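# Flip the green pot's wire handle to the front side

## Task

Lift the green pot's wire handle, carry it over the top of the pot and lay it down on the table on the front side (the side toward the robot arms). The pot must stay upright in its original spot with its original heading, and at the end the robot must be touching neither the pot nor the handle.

## Robot and tools

Robot: two arms, left_arm (base near y = +0.33 m) and right_arm (base near y = -0.31 m), each ending in a five-finger hand. The right arm has a right hand and the left arm a mirrored left hand. Scene frame: origin at table-top height midway between the arms, +x out over the table away from the arms, +y toward left_arm, +z up. Left and right in camera images do not match the arm names.

Hand point: a point fixed to the palm, about 0.15 m beyond the wrist face along the fingers. Its +z runs along the straightened fingers, +y points out of the palm, and +x runs across the palm away from the thumb on the right hand (toward the thumb on the left hand). Straight fingers extend 0.06 to 0.07 m past the point and sit 0.06 m behind it along -y. A wrist bracket on the little-finger side can strike things.

The 28-number row (used by execute_actions and move): left arm first, then right arm, 14 numbers each: dx, dy, dz, rx, ry, rz, then little, ring, middle, index, thumb_bend, thumb_turn, force_limit, speed. All values lie in [-1, 1]. The six pose numbers are an offset, not a pose: they count from that arm's current Hand target and run along the Hand target's own axes; 1.0 equals 0.6 m for dx, dy, dz and 180 degrees for the rotation vector rx, ry, rz. Sending six zeros re-commands the present Hand target. Finger targets are absolute: -1 open/straight, +1 curled; thumb_bend -1 straight to +1 bent; thumb_turn -1 beside the palm to +1 opposite the fingers. force_limit maps -1..+1 to roughly 0..10 N at the fingertip (0..15 N for the two thumb motors). speed rises from near zero at -1 to full at +0.48 and stays full above. Hand numbers never mean 'no change': to keep a hand as it is, resend the last eight numbers you commanded for it (or, if none yet, its hand_measured six plus hand_force_limit and hand_speed). For a soft grip close with speed at -0.94 or below.

Tools:
- execute_actions(actions, cameras): actions is a list of up to 15 actions; each action is a list of up to 15 rows (one per 1/30 s step), a short list repeating its final row. Every row in an action counts from the Hand target at that action's start, and each new action starts from the updated Hand target, so repeated offsets accumulate. An empty actions list returns camera images.
- move(target, speed, blend, blocking, cameras): target is one 28-number row or a list of up to 15 rows, all offsets from the same starting Hand targets. speed is m/s per arm path (0.002 to 4.3, default 0.25; rotation capped at twice that in rad/s), one value or one per target. blend (m) rounds corners between listed targets; 0 stops at each. A move lasts at most 10 s of path. blocking=false returns early while the move continues. It does not avoid obstacles or the other arm; avoid paths passing close to an arm's own base.
- wait(seconds 0 to 10, cameras): let time pass holding commands.
- stop(cameras): brake a running move.
- zoom_image(camera, region [x0, y0, x1, y1] pixels, at most 504 by 504): magnify the newest image of cam_head_left, cam_head_right or cam_high (each 896x504).
- show_instructions(): shows the reference pages.
- finished_scene(scene): ends the current scene; give its number. Irreversible.

Results: end_effector_position (m) and end_effector_quat_wxyz in the scene frame; Hand target is the last commanded pose after clipping, which the next offsets start from. The hand often rests 1 to 5 cm short of it, mostly low, without any contact; resend or add the shortfall. Orientation commands are clipped to within 40 degrees of the measured one each step. hand_measured, hand_stopped_by (moving, target, force, stalled, fault) and hand_load_n (positive means the finger is pushed open) follow the six motor order. The move line reports done, off_target, moving, held or fault, plus limits such as paced or held. Joint torques include gravity, so nonzero values are normal.

Avoid: dropping the pot or handle, letting go of anything still moving, fast impacts, pressing far past a contact, hand-to-hand contact or closing one hand on the other, knocking anything off the table, overloading a finger, and long stretched-out holds that heat motors toward 100 °C (MOTOR HOT appears at 85 °C). To release a push, command the target back past the hand point. Loose objects may get nudged occasionally.

Each tool is called after "Call:" as a command line: name --argument value for each argument, lists and objects as JSON in quotes; but a table of rows of numbers goes row by row, as --pt "numbers of a row", without its own name.

Reference images:

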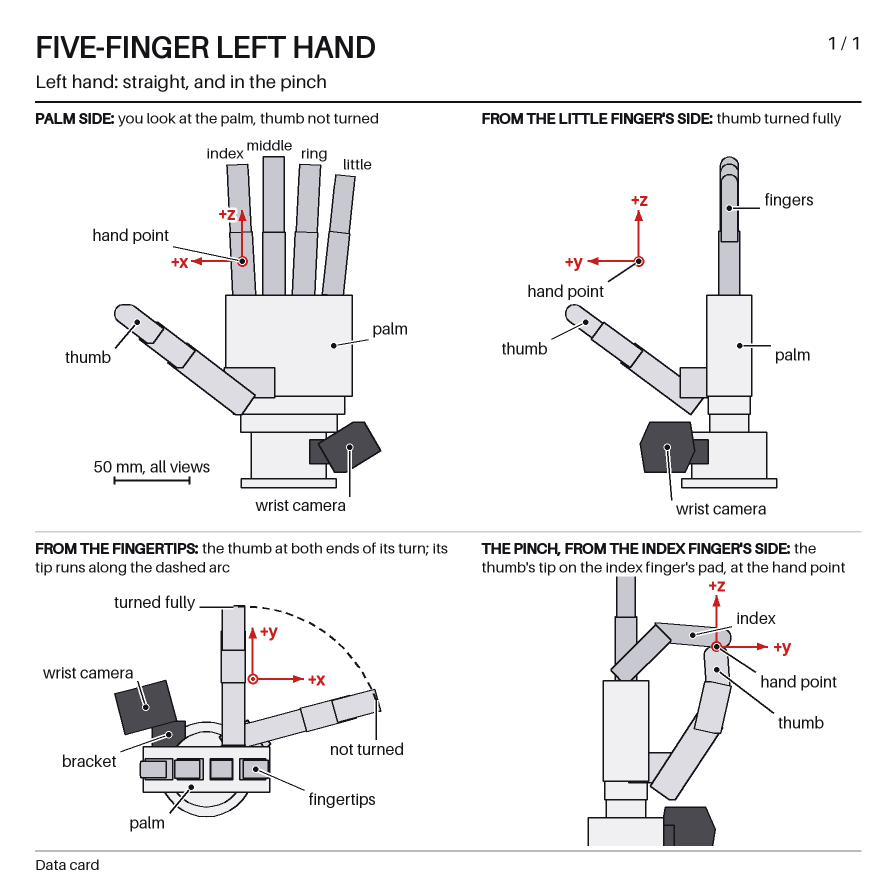

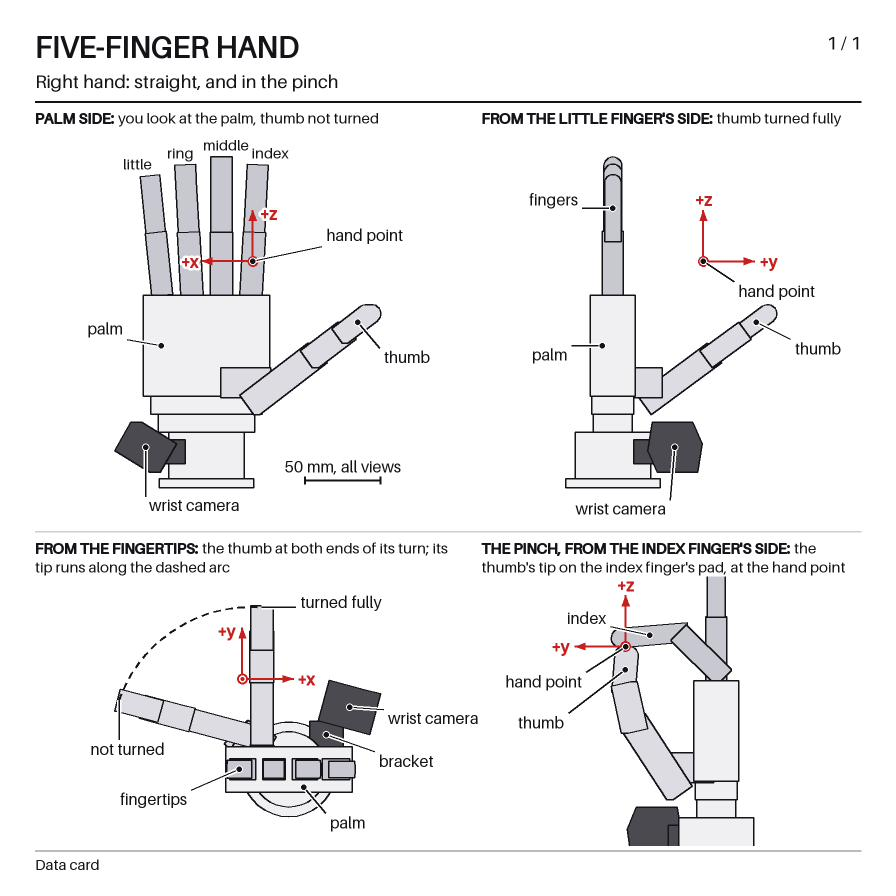

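## Session

Call:
execute_actions --actions '[]'

Scene clock: 0.00 s.
left_arm: end_effector_position=(+0.3600, +0.3376, +0.2372) hand_measured=(-1.000, -1.000, -1.000, -1.000, -1.000, -1.000) hand_load_n=(+0.0, +0.0, +0.0, +0.0, +0.0, -0.5) hand_stopped_by=(target, target, target, target, target, target) hand_force_limit=0.00 hand_speed=-0.80 end_effector_quat_wxyz=(+0.064, +0.097, +0.918, +0.379) | right_arm: end_effector_position=(+0.2803, +0.1776, +0.1148) hand_measured=(-1.000, -1.000, -1.000, -1.000, -1.000, -1.000) hand_load_n=(+0.0, +0.0, +0.0, +0.0, +0.0, +0.0) hand_stopped_by=(target, target, target, target, target, target) hand_force_limit=0.00 hand_speed=-0.80 end_effector_quat_wxyz=(+0.391, +0.665, +0.635, +0.043)
Joint positions: left_arm=[-0.433 1.52 1.188 -1.397 -0.776 1.284] | right_arm=[1.266 2.211 1.756 -1.538 0.711 -1.622]
Joint velocities: within noise
Joint torques (N m): no reading
Motor temperatures (°C): left_arm=[27 31 36 27 25 26] | right_arm=[33 35 43 28 25 27]
Heat: left arm: hottest elbow 36 °C; right arm: hottest elbow 43 °C.
Hand target: left_arm +0.3658, +0.3350, +0.2453; +0.076, +0.092, +0.919, +0.375 | right_arm +0.2823, +0.1850, +0.1256; +0.383, +0.670, +0.633, +0.055

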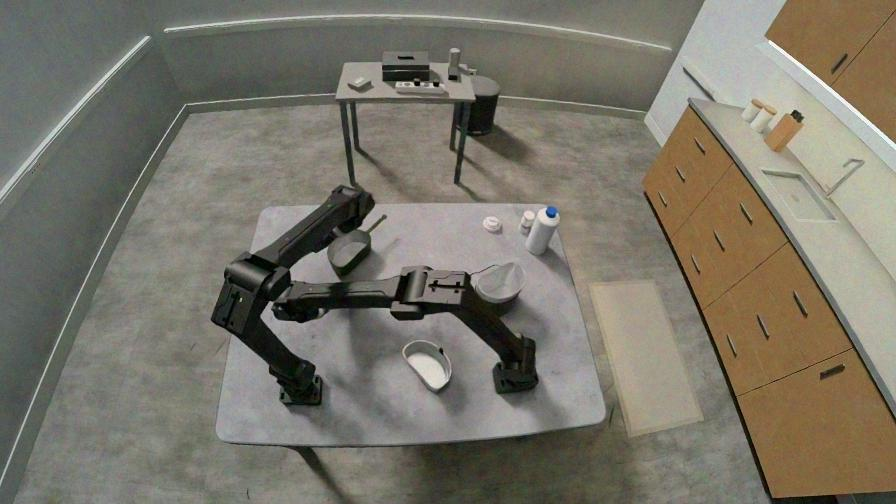

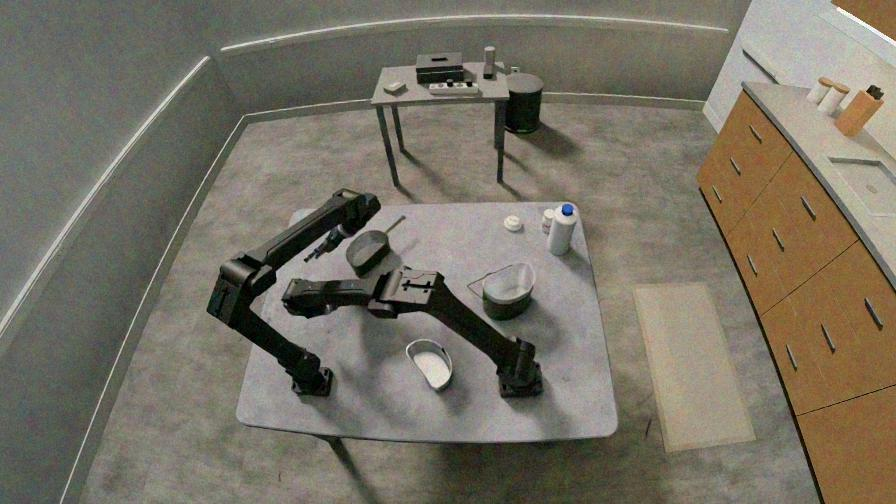

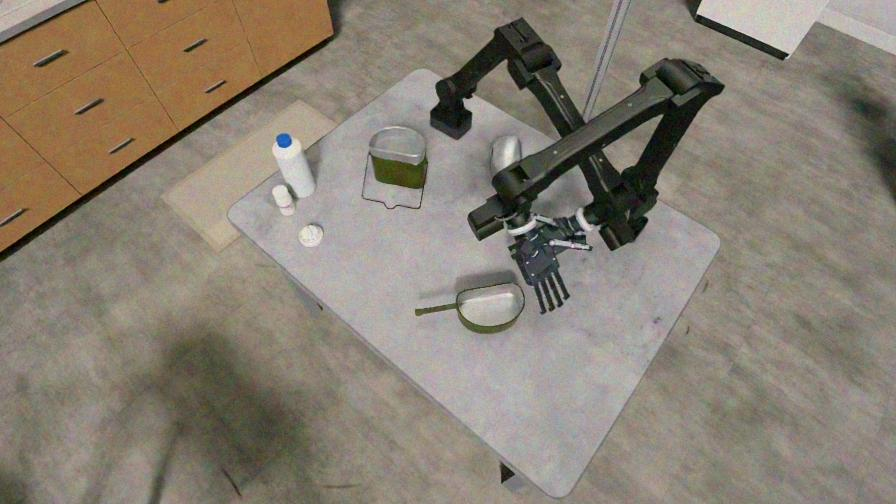

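Call:
zoom_image --camera "cam_high" --region '[340, 110, 460, 230]'

Call:
zoom_image --camera "cam_head_left" --region '[440, 230, 560, 350]'

Call:
zoom_image --camera "cam_head_right" --region '[440, 230, 560, 350]'

Scaled by 4.200.

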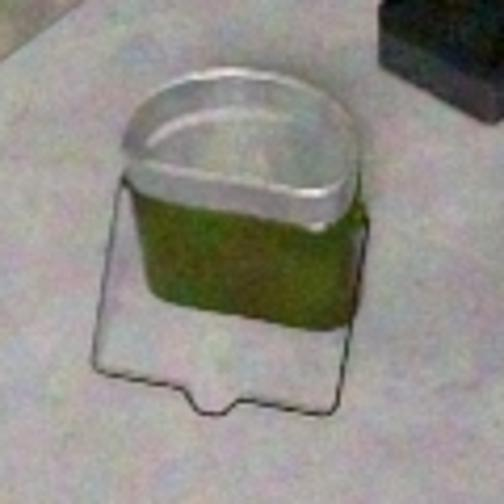

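Scaled by 4.200.

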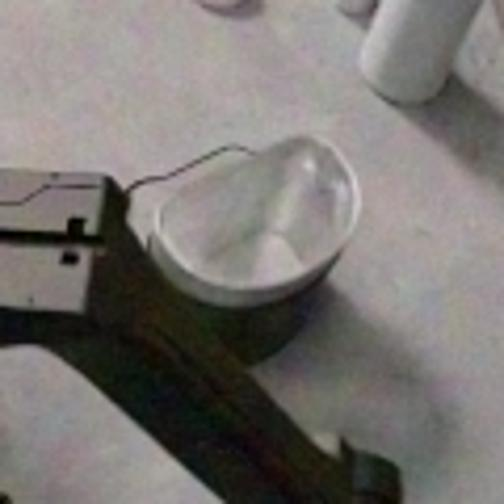

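Scaled by 4.200.

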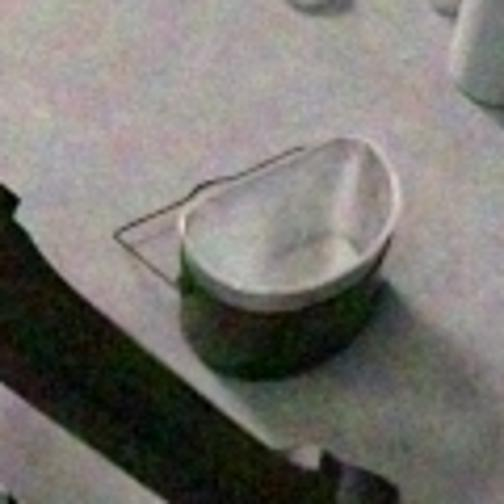

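Call:
move --pt "0 0 0 0 0 0 -1 -1 -1 -1 -1 -1 0 -0.8 -0.1678 0.17 -0.1877 0 0 0 1 1 1 0 -1 -1 0 0" --pt "0 0 0 0 0 0 -1 -1 -1 -1 -1 -1 0 -0.8 -0.3187 0.2678 -0.0753 0.1921 -0.0366 0.3424 1 1 1 0 -1 -1 0 0" --pt "0 0 0 0 0 0 -1 -1 -1 -1 -1 -1 0 -0.8 -0.6703 0.3083 0.1653 0.2255 -0.2795 0.6907 1 1 1 0 -1 -1 0 0" --pt "0 0 0 0 0 0 -1 -1 -1 -1 -1 -1 0 -0.8 -0.9658 0.2112 0.3768 -0.1246 0.4108 -0.6946 1 1 1 0 -1 -1 0 0" --speed 0.35 --blend '[0.04,0.04,0.04,0]' --cameras '["cam_high","cam_head_left","cam_head_right"]'

Call:
zoom_image --camera "cam_high" --region '[320, 90, 460, 230]'

Call:
zoom_image --camera "cam_head_right" --region '[440, 200, 590, 330]'

Scene clock: 102.13 s.
left_arm: end_effector_position=(+0.3600, +0.3376, +0.2372) hand_measured=(-1.000, -1.000, -1.000, -1.000, -1.000, -1.000) hand_load_n=(+0.0, +0.0, +0.0, +0.0, +0.0, +0.0) hand_stopped_by=(target, target, target, target, target, target) hand_force_limit=0.00 hand_speed=-0.80 end_effector_quat_wxyz=(+0.064, +0.097, +0.918, +0.379) | right_arm: end_effector_position=(+0.2768, +0.1638, +0.1458) hand_measured=(+1.000, +1.000, +1.000, +0.000, -1.000, -1.000) hand_load_n=(+0.0, +0.0, +0.0, +0.0, +0.0, +0.0) hand_stopped_by=(target, target, target, target, target, target) hand_force_limit=0.00 hand_speed=0.00 end_effector_quat_wxyz=(+0.403, +0.655, +0.639, +0.023)
Joint positions: left_arm=[-0.433 1.52 1.188 -1.397 -0.776 1.284] | right_arm=[1.266 2.165 1.747 -1.627 0.712 -1.622]
Joint torques (N m): left_arm=[-1.03 -8.76 8.76 0.16 -0.89 -0.07] | right_arm=[0.09 -19.02 6.65 0.2 0.54 0.06]
Motor temperatures (°C): left_arm=[27 34 46 27 27 26] | right_arm=[33 40 49 28 26 27]
Heat: left arm: hottest elbow 46 °C; right arm: hottest elbow 49 °C.
Hand target: left_arm +0.3658, +0.3350, +0.2453; +0.076, +0.092, +0.919, +0.375 | right_arm +0.2777, +0.1676, +0.1465; +0.399, +0.658, +0.638, +0.029 (not the last commanded pose)
Off the commanded pose: left_arm 0.010 m, 2 deg | right_arm 0.611 m, 146 deg.
move: held (right_arm; a check stopped the path); path passed 0 of 4 targets; limits=held
pose unreachable (right arm): on one or more control steps of this call, first in action 0 (counted from 0), this arm could not follow its commanded pose, so it was not sent that pose on those steps. It may still have moved: this result reports where it is.
cause: moving toward the commanded pose would bring a part of the arm too close to another arm (a part of this arm just beyond joint 3 (elbow) and a part of the left arm just beyond its joint 3 (elbow), where that arm would come to rest).

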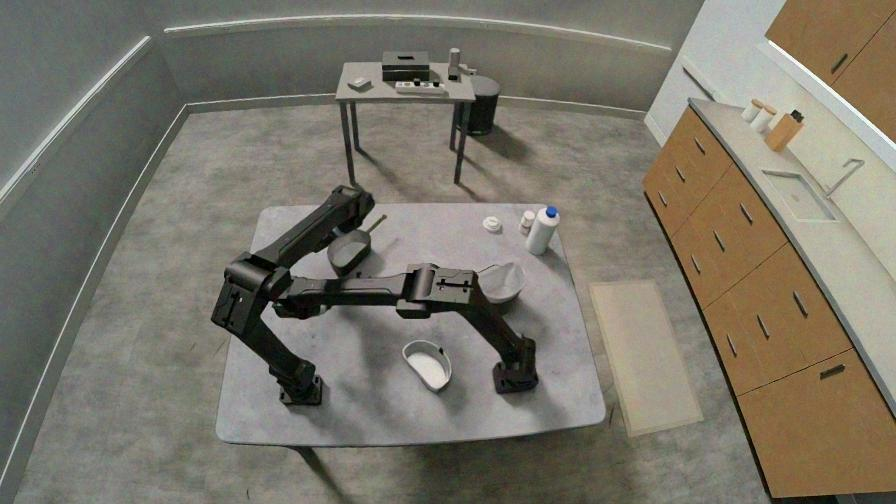

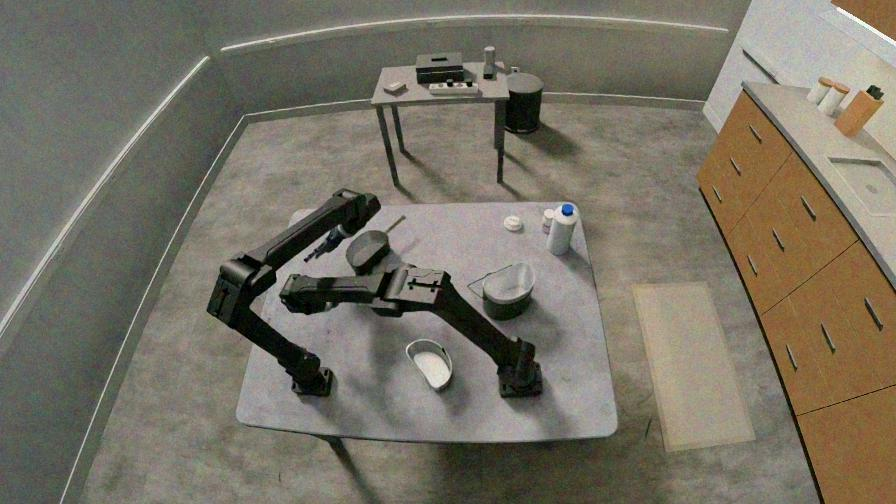

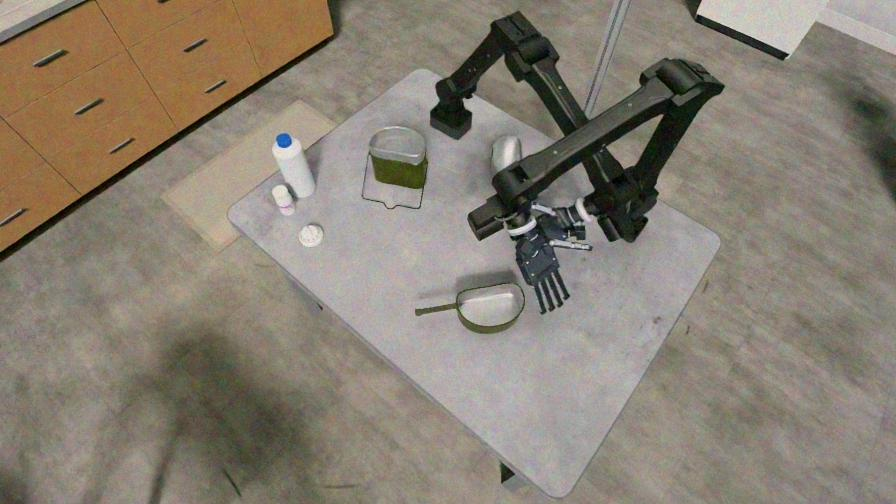

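Scaled by 3.600.

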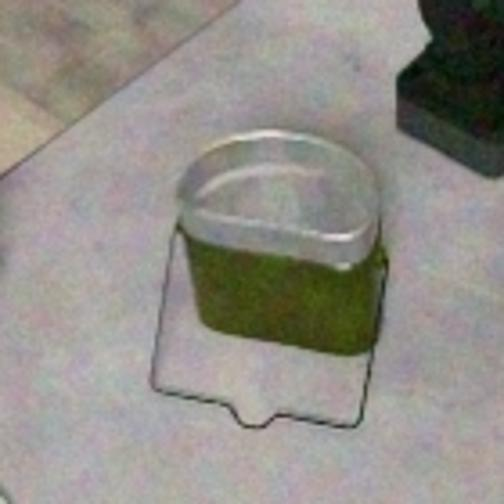

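Scaled by 3.360.

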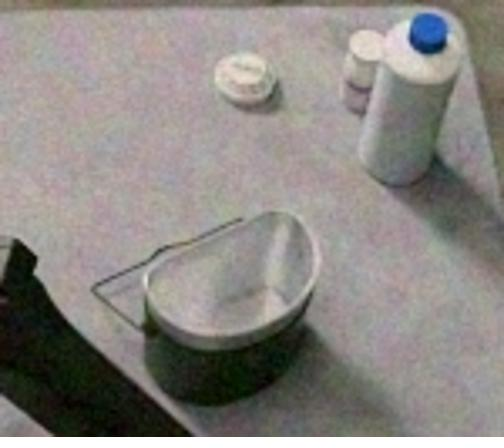

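Call:
move --target '[0.076,0.3106,-0.052,0,0,0,-1,-1,-1,-1,-1,-1,0,-0.8, 0,0,0,0,0,0,1,1,1,0,-1,-1,0,0]' --speed 0.25

Call:
move --pt "0 0 0 0 0 0 -1 -1 -1 -1 -1 -1 0 -0.8 -0.1642 0.0475 0.0217 0 0 0 1 1 1 0 -1 -1 0 0" --pt "0 0 0 0 0 0 -1 -1 -1 -1 -1 -1 0 -0.8 -0.3158 0.177 0.0623 0.2014 -0.0182 0.3511 1 1 1 0 -1 -1 0 0" --pt "0 0 0 0 0 0 -1 -1 -1 -1 -1 -1 0 -0.8 -0.6163 0.252 0.2343 0.2495 -0.2676 0.6944 1 1 1 0 -1 -1 0 0" --pt "0 0 0 0 0 0 -1 -1 -1 -1 -1 -1 0 -0.8 -0.9122 0.1617 0.438 -0.1507 0.4118 -0.6848 1 1 1 0 -1 -1 0 0" --speed 0.35 --blend '[0.04, 0.04, 0.04, 0]' --cameras '["cam_high","cam_head_left","cam_head_right"]'

Call:
zoom_image --camera "cam_high" --region '[320, 90, 460, 230]'

Call:
zoom_image --camera "cam_head_right" --region '[440, 200, 590, 330]'

Scene clock: 127.73 s.
left_arm: end_effector_position=(+0.3289, +0.4531, +0.3748) hand_measured=(-1.000, -1.000, -1.000, -1.000, -1.000, -1.000) hand_load_n=(+0.0, +0.0, +0.0, +0.0, +0.0, +0.0) hand_stopped_by=(target, target, target, target, target, target) hand_force_limit=0.00 hand_speed=-0.80 end_effector_quat_wxyz=(+0.058, +0.100, +0.919, +0.377) | right_arm: end_effector_position=(+0.2768, +0.1638, +0.1458) hand_measured=(+1.000, +1.000, +1.000, +0.000, -1.000, -1.000) hand_load_n=(+0.0, +0.0, +0.0, +0.0, +0.0, +0.0) hand_stopped_by=(target, target, target, target, target, target) hand_force_limit=0.00 hand_speed=0.00 end_effector_quat_wxyz=(+0.403, +0.655, +0.639, +0.023)
Joint positions: left_arm=[-0.171 1.253 1.292 -1.52 -0.779 1.655] | right_arm=[1.266 2.165 1.747 -1.627 0.712 -1.622]
Joint torques (N m): left_arm=[-0.38 -5.95 12.19 0.24 -0.78 0.01] | right_arm=[0.09 -18.2 6.65 0.09 0.54 0.06]
Heat: left arm: hottest elbow 47 °C; right arm: hottest elbow 51 °C.
Hand target: left_arm +0.3358, +0.4550, +0.3952; +0.075, +0.092, +0.919, +0.375 | right_arm +0.2777, +0.1676, +0.1465; +0.399, +0.658, +0.638, +0.029
Off the commanded pose: left_arm 0.022 m, 2 deg | right_arm 0.004 m, 1 deg.
move: off_target (left_arm)

Scene clock: 134.53 s.
left_arm: end_effector_position=(+0.3289, +0.4530, +0.3748) hand_measured=(-1.000, -1.000, -1.000, -1.000, -1.000, -1.000) hand_load_n=(+0.0, +0.0, +0.0, +0.0, +0.0, +0.0) hand_stopped_by=(target, target, target, target, target, target) hand_force_limit=0.00 hand_speed=-0.80 end_effector_quat_wxyz=(+0.058, +0.100, +0.919, +0.377) | right_arm: end_effector_position=(+0.4003, -0.4201, +0.2733) hand_measured=(+1.000, +1.000, +1.000, +0.000, -1.000, -1.000) hand_load_n=(+0.0, +0.0, +0.0, -0.5, +0.0, +0.0) hand_stopped_by=(target, target, target, target, target, target) hand_force_limit=0.00 hand_speed=0.00 end_effector_quat_wxyz=(-0.018, -0.414, +0.906, +0.086)
Joint positions: left_arm=[-0.171 1.253 1.292 -1.52 -0.779 1.655] | right_arm=[-0.455 1.712 1.679 -1.691 -0.09 0.301]
Joint torques (N m): left_arm=[-0.56 -5.89 12.22 0.32 -0.8 0.03] | right_arm=[-0.09 -14.21 7.31 -0.09 -0.26 0.12]
Heat: left arm: hottest elbow 47 °C; right arm: hottest elbow 52 °C.
Hand target: left_arm +0.3358, +0.4550, +0.3952; +0.075, +0.092, +0.919, +0.375 | right_arm +0.3994, -0.4199, +0.2802; -0.054, -0.408, +0.903, +0.119
Off the commanded pose: left_arm 0.022 m, 2 deg | right_arm 0.007 m, 6 deg.
joint sent to its limit (right arm) — joint 4 (wrist pitch), lower limit. The joint targets are off in orientation, not in position.
move: off_target (left_arm, right_arm)

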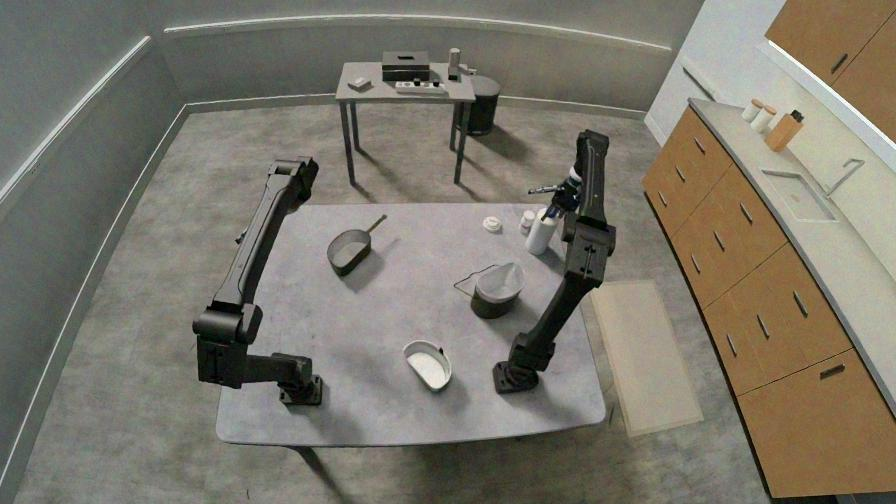

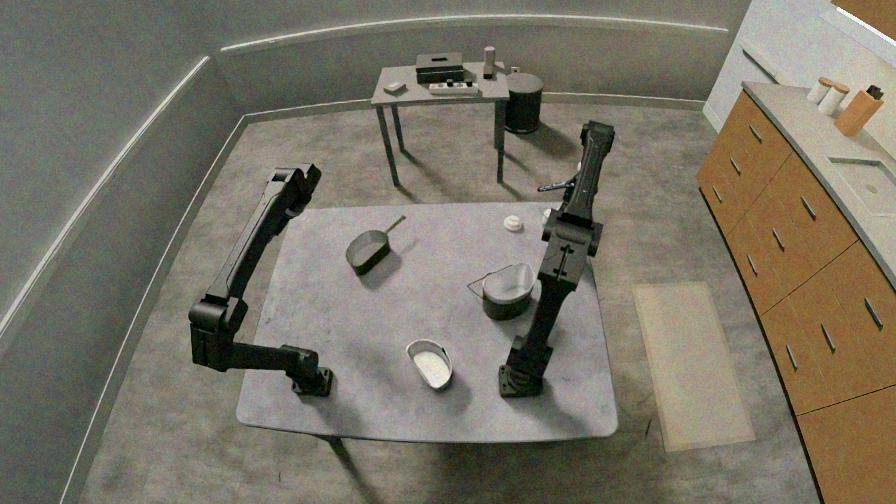

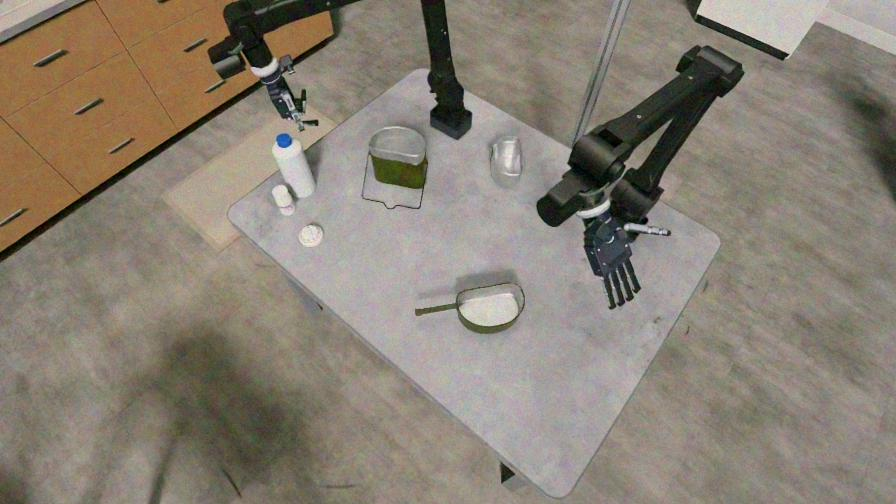

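Scaled by 3.600.

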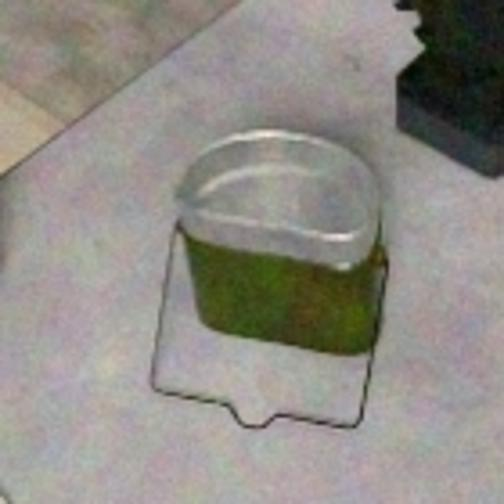

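Scaled by 3.360.

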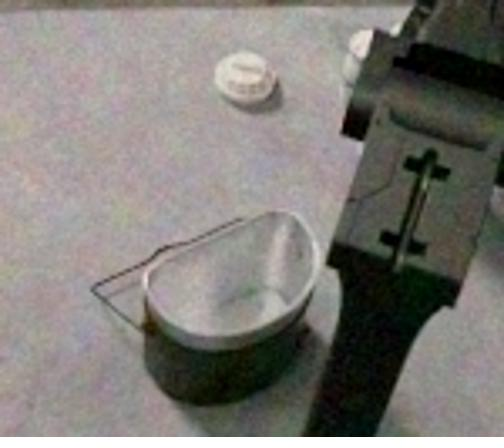

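Call:
zoom_image --camera "cam_high" --region '[240, 50, 340, 150]'

Call:
zoom_image --camera "cam_high" --region '[355, 120, 435, 215]'

Call:
zoom_image --camera "cam_head_left" --region '[440, 180, 590, 330]'

Scaled by 5.040.

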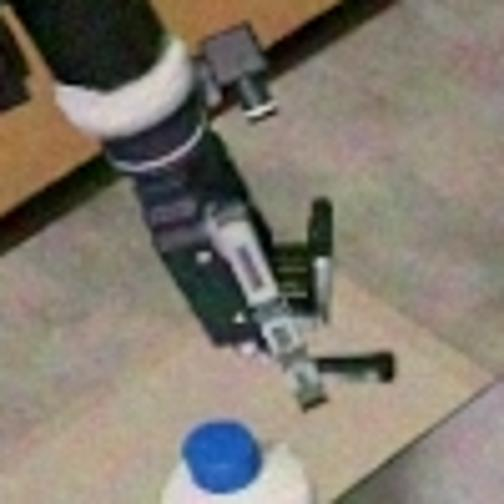

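Scaled by 5.305.

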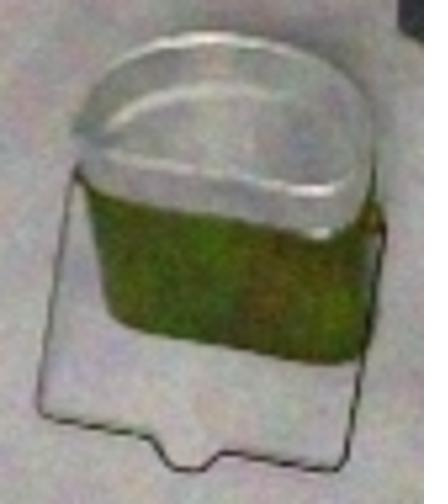

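Scaled by 3.360.

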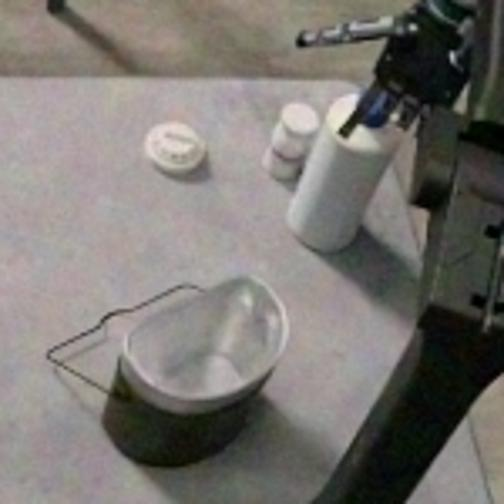

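Call:
move --pt "0 0 0 0 0 0 -1 -1 -1 -1 -1 -1 0 -0.8 -0.0298 -0.0055 0.297 0 0 0 1 1 1 0 -1 -1 0 0" --pt "0 0 0 0 0 0 -1 -1 -1 -1 -1 -1 0 -0.8 -0.0298 -0.0357 0.4097 0 0 0 1 1 1 0 -1 -1 0 0" --speed 0.12 --blend 0.01 --cameras '["cam_high","cam_head_left","cam_head_right"]'

Call:
zoom_image --camera "cam_high" --region '[310, 110, 440, 220]'

Call:
zoom_image --camera "cam_head_left" --region '[440, 220, 560, 340]'

Scene clock: 197.63 s.
left_arm: end_effector_position=(+0.3289, +0.4530, +0.3748) hand_measured=(-1.000, -1.000, -1.000, -1.000, -1.000, -1.000) hand_load_n=(+0.0, +0.5, +0.0, +0.0, +0.0, +0.0) hand_stopped_by=(target, target, target, target, target, target) hand_force_limit=0.00 hand_speed=-0.80 end_effector_quat_wxyz=(+0.058, +0.100, +0.919, +0.377) | right_arm: end_effector_position=(+0.3890, -0.3880, +0.0705) hand_measured=(+1.000, +1.000, +1.000, +0.000, -1.000, -1.000) hand_load_n=(+0.0, +0.0, +0.0, +0.0, +0.0, +0.0) hand_stopped_by=(target, target, target, target, target, target) hand_force_limit=0.00 hand_speed=0.00 end_effector_quat_wxyz=(-0.028, -0.413, +0.906, +0.093)
Joint positions: left_arm=[-0.171 1.253 1.292 -1.52 -0.779 1.655] | right_arm=[-0.402 1.823 1.269 -1.186 -0.092 0.356]
Joint torques (N m): left_arm=[-0.67 -5.83 12.27 0.31 -0.81 0.03] | right_arm=[0.91 -7.53 4.53 0.64 -0.2 0.15]
Motor temperatures (°C): left_arm=[27 33 50 27 27 26] | right_arm=[32 40 54 28 26 27]
Heat: left arm: hottest elbow 50 °C; right arm: hottest elbow 54 °C.
Hand target: left_arm +0.3358, +0.4550, +0.3952; +0.075, +0.092, +0.919, +0.375 | right_arm +0.3791, -0.3783, +0.0373; -0.054, -0.408, +0.903, +0.119
Off the commanded pose: left_arm 0.022 m, 2 deg | right_arm 0.036 m, 4 deg.
move: off_target (left_arm, right_arm)

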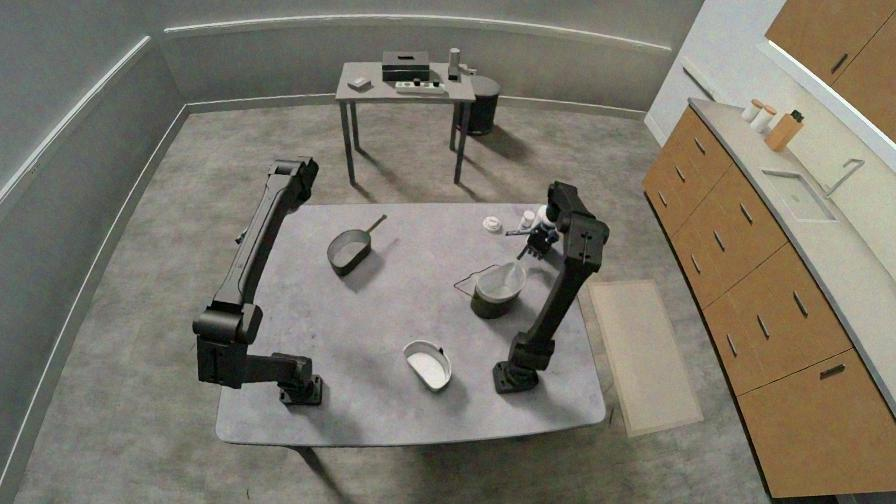

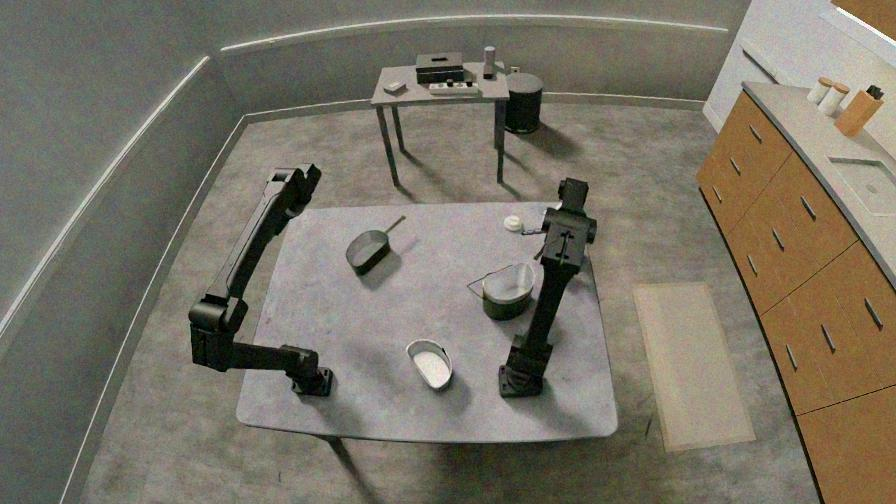

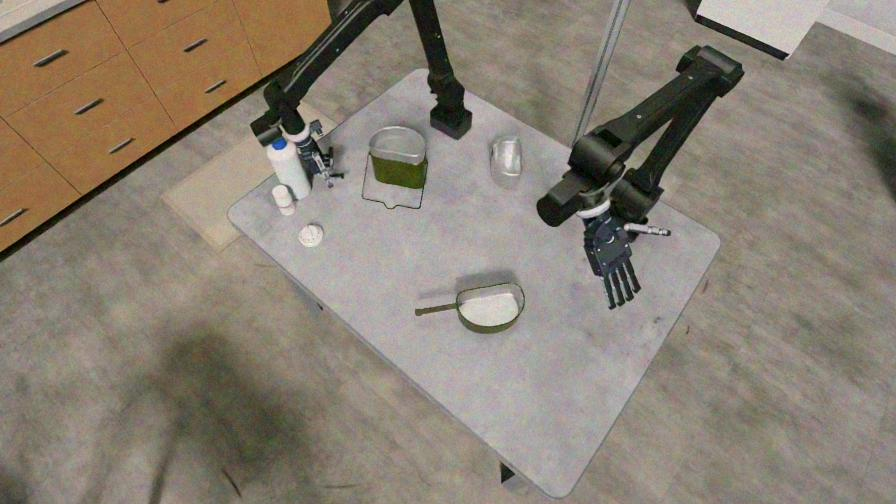

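Scaled by 3.877.

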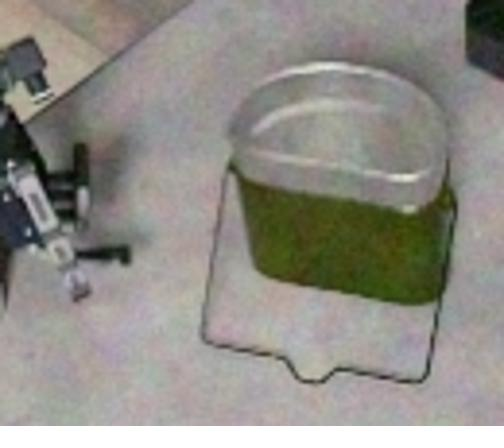

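Scaled by 4.200.

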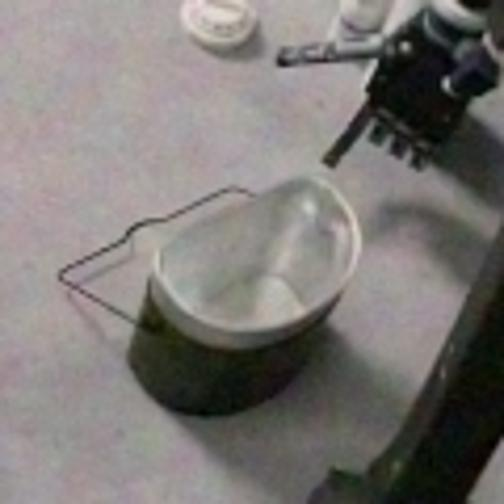

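Call:
zoom_image --camera "cam_high" --region '[240, 90, 350, 220]'

Call:
zoom_image --camera "cam_head_left" --region '[500, 180, 600, 280]'

Scaled by 3.877.

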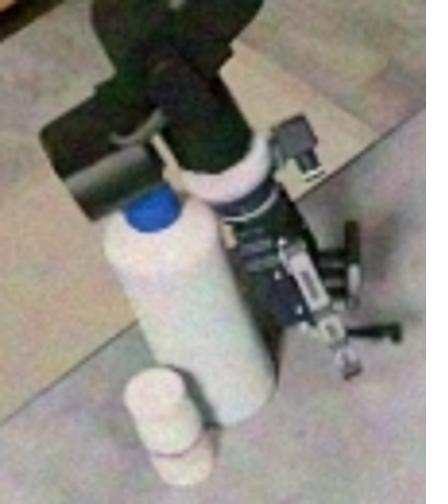

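Scaled by 5.040.

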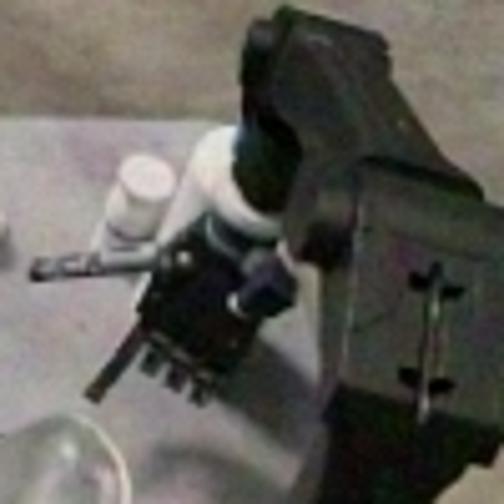

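Call:
move --target '[0,0,0,0,0,0,-1,-1,-1,-1,-1,-1,0,-0.8, 0.012,0.055,-0.205,0,0,0,1,1,1,0,-1,-1,0,0]' --speed 0.08 --cameras '["cam_high","cam_head_left","cam_head_right"]'

Call:
zoom_image --camera "cam_high" --region '[240, 90, 350, 220]'

Call:
zoom_image --camera "cam_head_left" --region '[500, 180, 600, 280]'

Scene clock: 234.40 s.
left_arm: end_effector_position=(+0.3289, +0.4530, +0.3748) hand_measured=(-1.000, -1.000, -1.000, -1.000, -1.000, -1.000) hand_load_n=(+0.0, +0.0, +0.0, -0.5, +0.0, +0.0) hand_stopped_by=(target, target, target, target, target, target) hand_force_limit=0.00 hand_speed=-0.80 end_effector_quat_wxyz=(+0.058, +0.100, +0.919, +0.377) | right_arm: end_effector_position=(+0.3601, -0.3773, +0.1458) hand_measured=(+1.000, +1.000, +1.000, +0.000, -1.000, -1.000) hand_load_n=(+0.0, +0.0, +0.0, +0.0, +0.0, +0.0) hand_stopped_by=(target, target, target, target, target, target) hand_force_limit=0.00 hand_speed=0.00 end_effector_quat_wxyz=(-0.072, -0.407, +0.900, +0.136)
Joint positions: left_arm=[-0.171 1.253 1.292 -1.52 -0.779 1.655] | right_arm=[-0.402 1.749 1.345 -1.463 -0.092 0.356]
Joint torques (N m): left_arm=[-0.26 -5.71 12.21 0.23 -0.8 0.02] | right_arm=[-0.03 -14.45 9.26 -0.58 -0.11 0.04]
Heat: left arm: hottest elbow 51 °C; right arm: hottest elbow 50 °C.
Hand target: left_arm +0.3358, +0.4550, +0.3952; +0.075, +0.092, +0.919, +0.375 | right_arm +0.3742, -0.3837, +0.1646; -0.054, -0.408, +0.903, +0.119
Off the commanded pose: left_arm 0.022 m, 2 deg | right_arm 0.024 m, 3 deg.
move: off_target (left_arm, right_arm)

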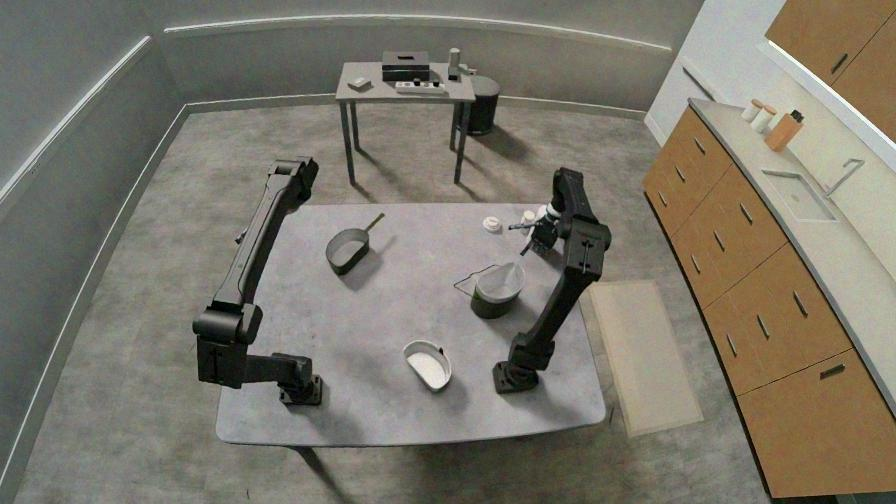

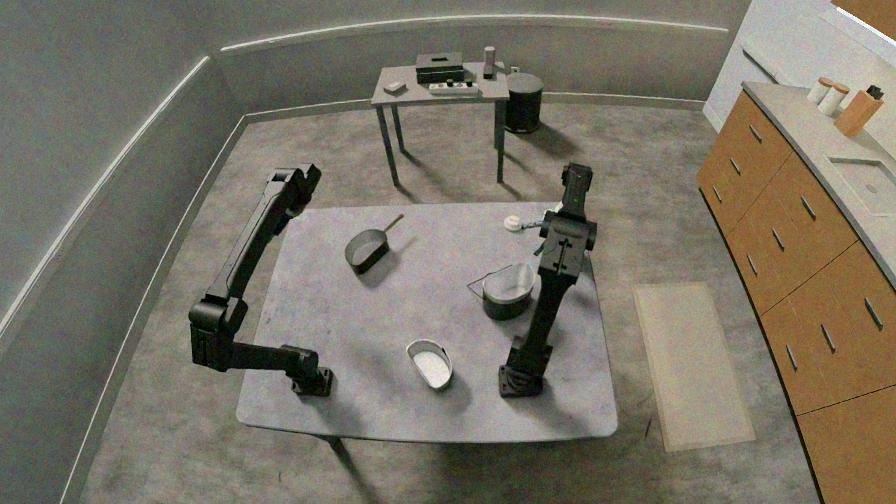

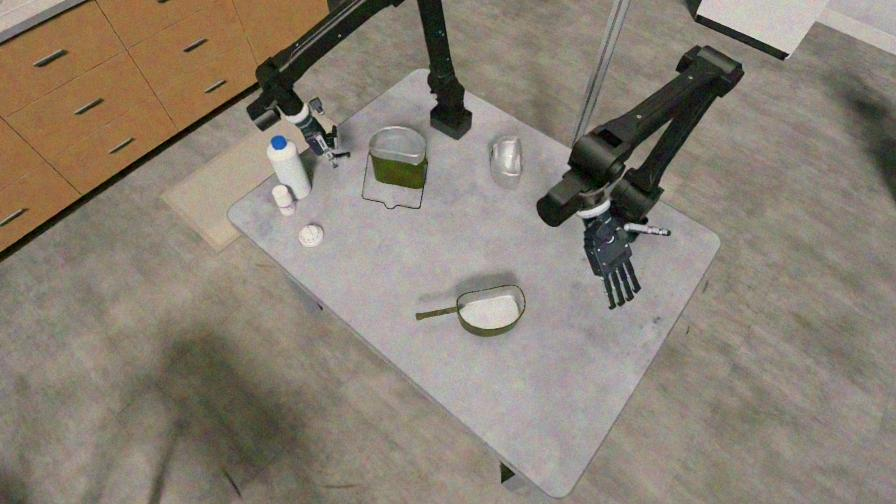

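Scaled by 3.877.

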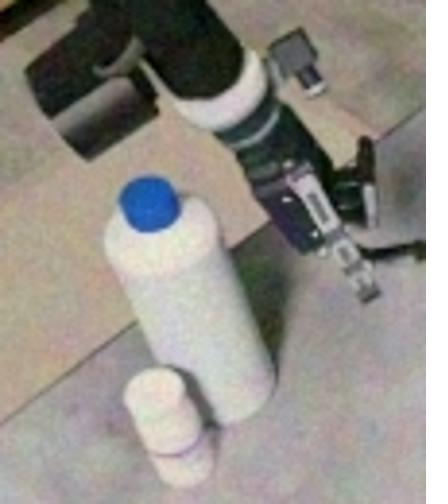

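Scaled by 5.040.

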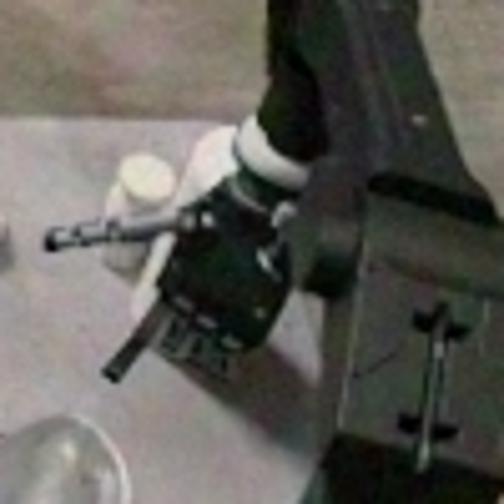

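Call:
move --pt "0 0 0 0 0 0 -1 -1 -1 -1 -1 -1 0 -0.8 -0.0105 0.022 0.0837 0 0 0 1 1 1 0 -1 -1 0 0" --pt "0 0 0 0 0 0 -1 -1 -1 -1 -1 -1 0 -0.8 -0.0105 -0.015 0.2213 0 0 0 1 1 1 0 -1 -1 0 0" --speed 0.08 --cameras '["cam_high","cam_head_left","cam_head_right"]'

Call:
zoom_image --camera "cam_high" --region '[310, 110, 440, 220]'

Call:
zoom_image --camera "cam_high" --region '[240, 90, 350, 220]'

Call:
zoom_image --camera "cam_head_left" --region '[440, 220, 560, 340]'

Scene clock: 252.10 s.
left_arm: end_effector_position=(+0.3289, +0.4530, +0.3748) hand_measured=(-1.000, -1.000, -1.000, -1.000, -1.000, -1.000) hand_load_n=(+0.0, +0.0, +0.0, +0.0, -0.5, +0.0) hand_stopped_by=(target, target, target, target, target, target) hand_force_limit=0.00 hand_speed=-0.80 end_effector_quat_wxyz=(+0.058, +0.100, +0.919, +0.377) | right_arm: end_effector_position=(+0.3786, -0.3739, +0.0675) hand_measured=(+1.000, +1.000, +1.000, +0.000, -1.000, -1.000) hand_load_n=(+0.0, +0.0, +0.0, +0.0, +0.0, +0.0) hand_stopped_by=(target, target, target, target, target, target) hand_force_limit=0.00 hand_speed=0.00 end_effector_quat_wxyz=(-0.017, -0.414, +0.906, +0.083)
Joint positions: left_arm=[-0.171 1.253 1.292 -1.52 -0.779 1.655] | right_arm=[-0.382 1.775 1.196 -1.131 -0.097 0.374]
Joint torques (N m): left_arm=[-0.44 -5.6 12.15 0.24 -0.79 0.04] | right_arm=[0.85 -6.59 3.92 -0.01 -0.17 0.15]
Heat: left arm: hottest elbow 52 °C; right arm: hottest elbow 51 °C.
Hand target: left_arm +0.3358, +0.4550, +0.3952; +0.075, +0.092, +0.919, +0.375 | right_arm +0.3592, -0.3620, +0.0341; -0.054, -0.409, +0.903, +0.119
Off the commanded pose: left_arm 0.022 m, 2 deg | right_arm 0.041 m, 6 deg.
move: off_target (left_arm, right_arm)

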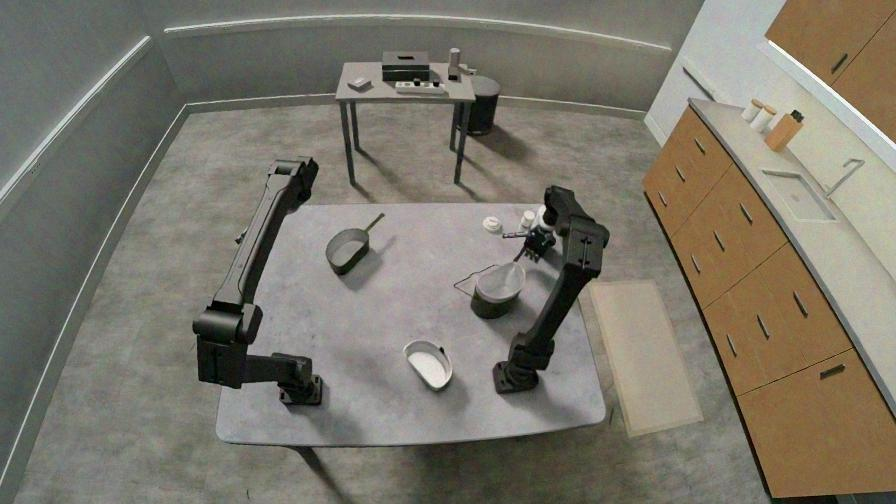

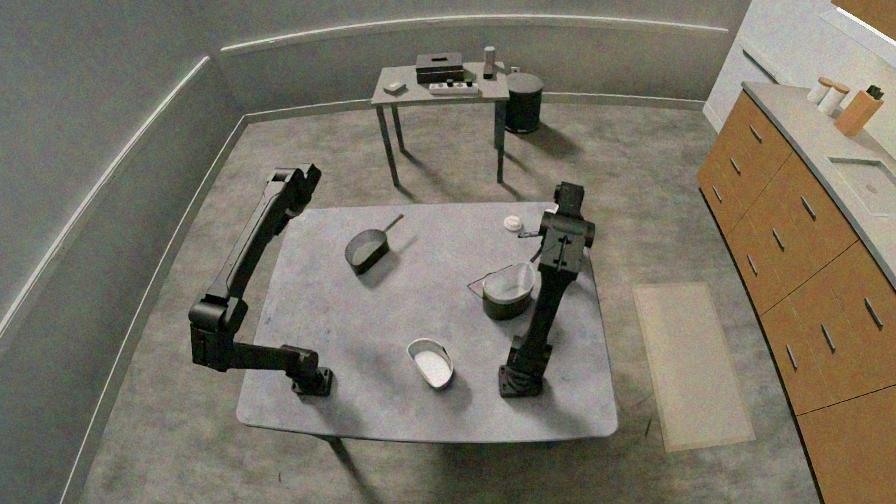

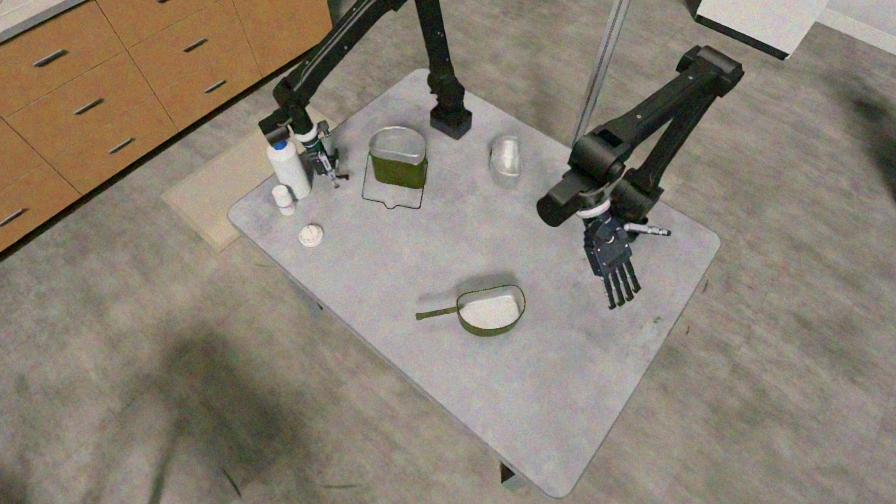

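Scaled by 3.877.

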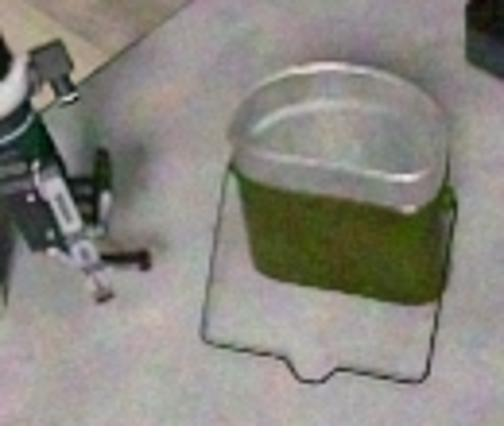

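Scaled by 3.877.

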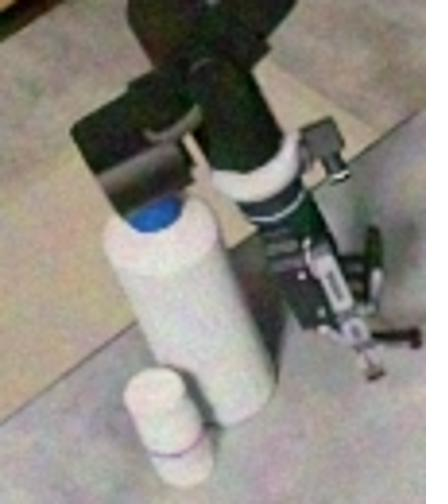

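Scaled by 4.200.

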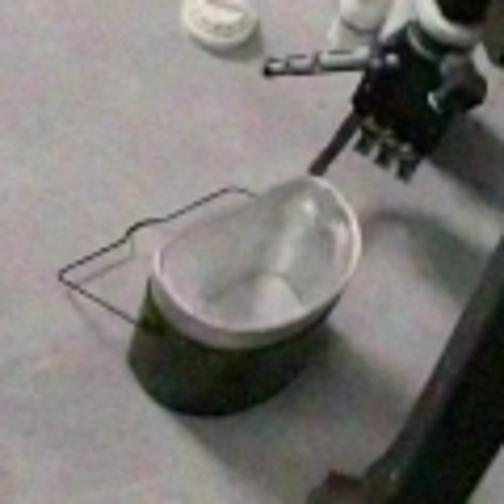

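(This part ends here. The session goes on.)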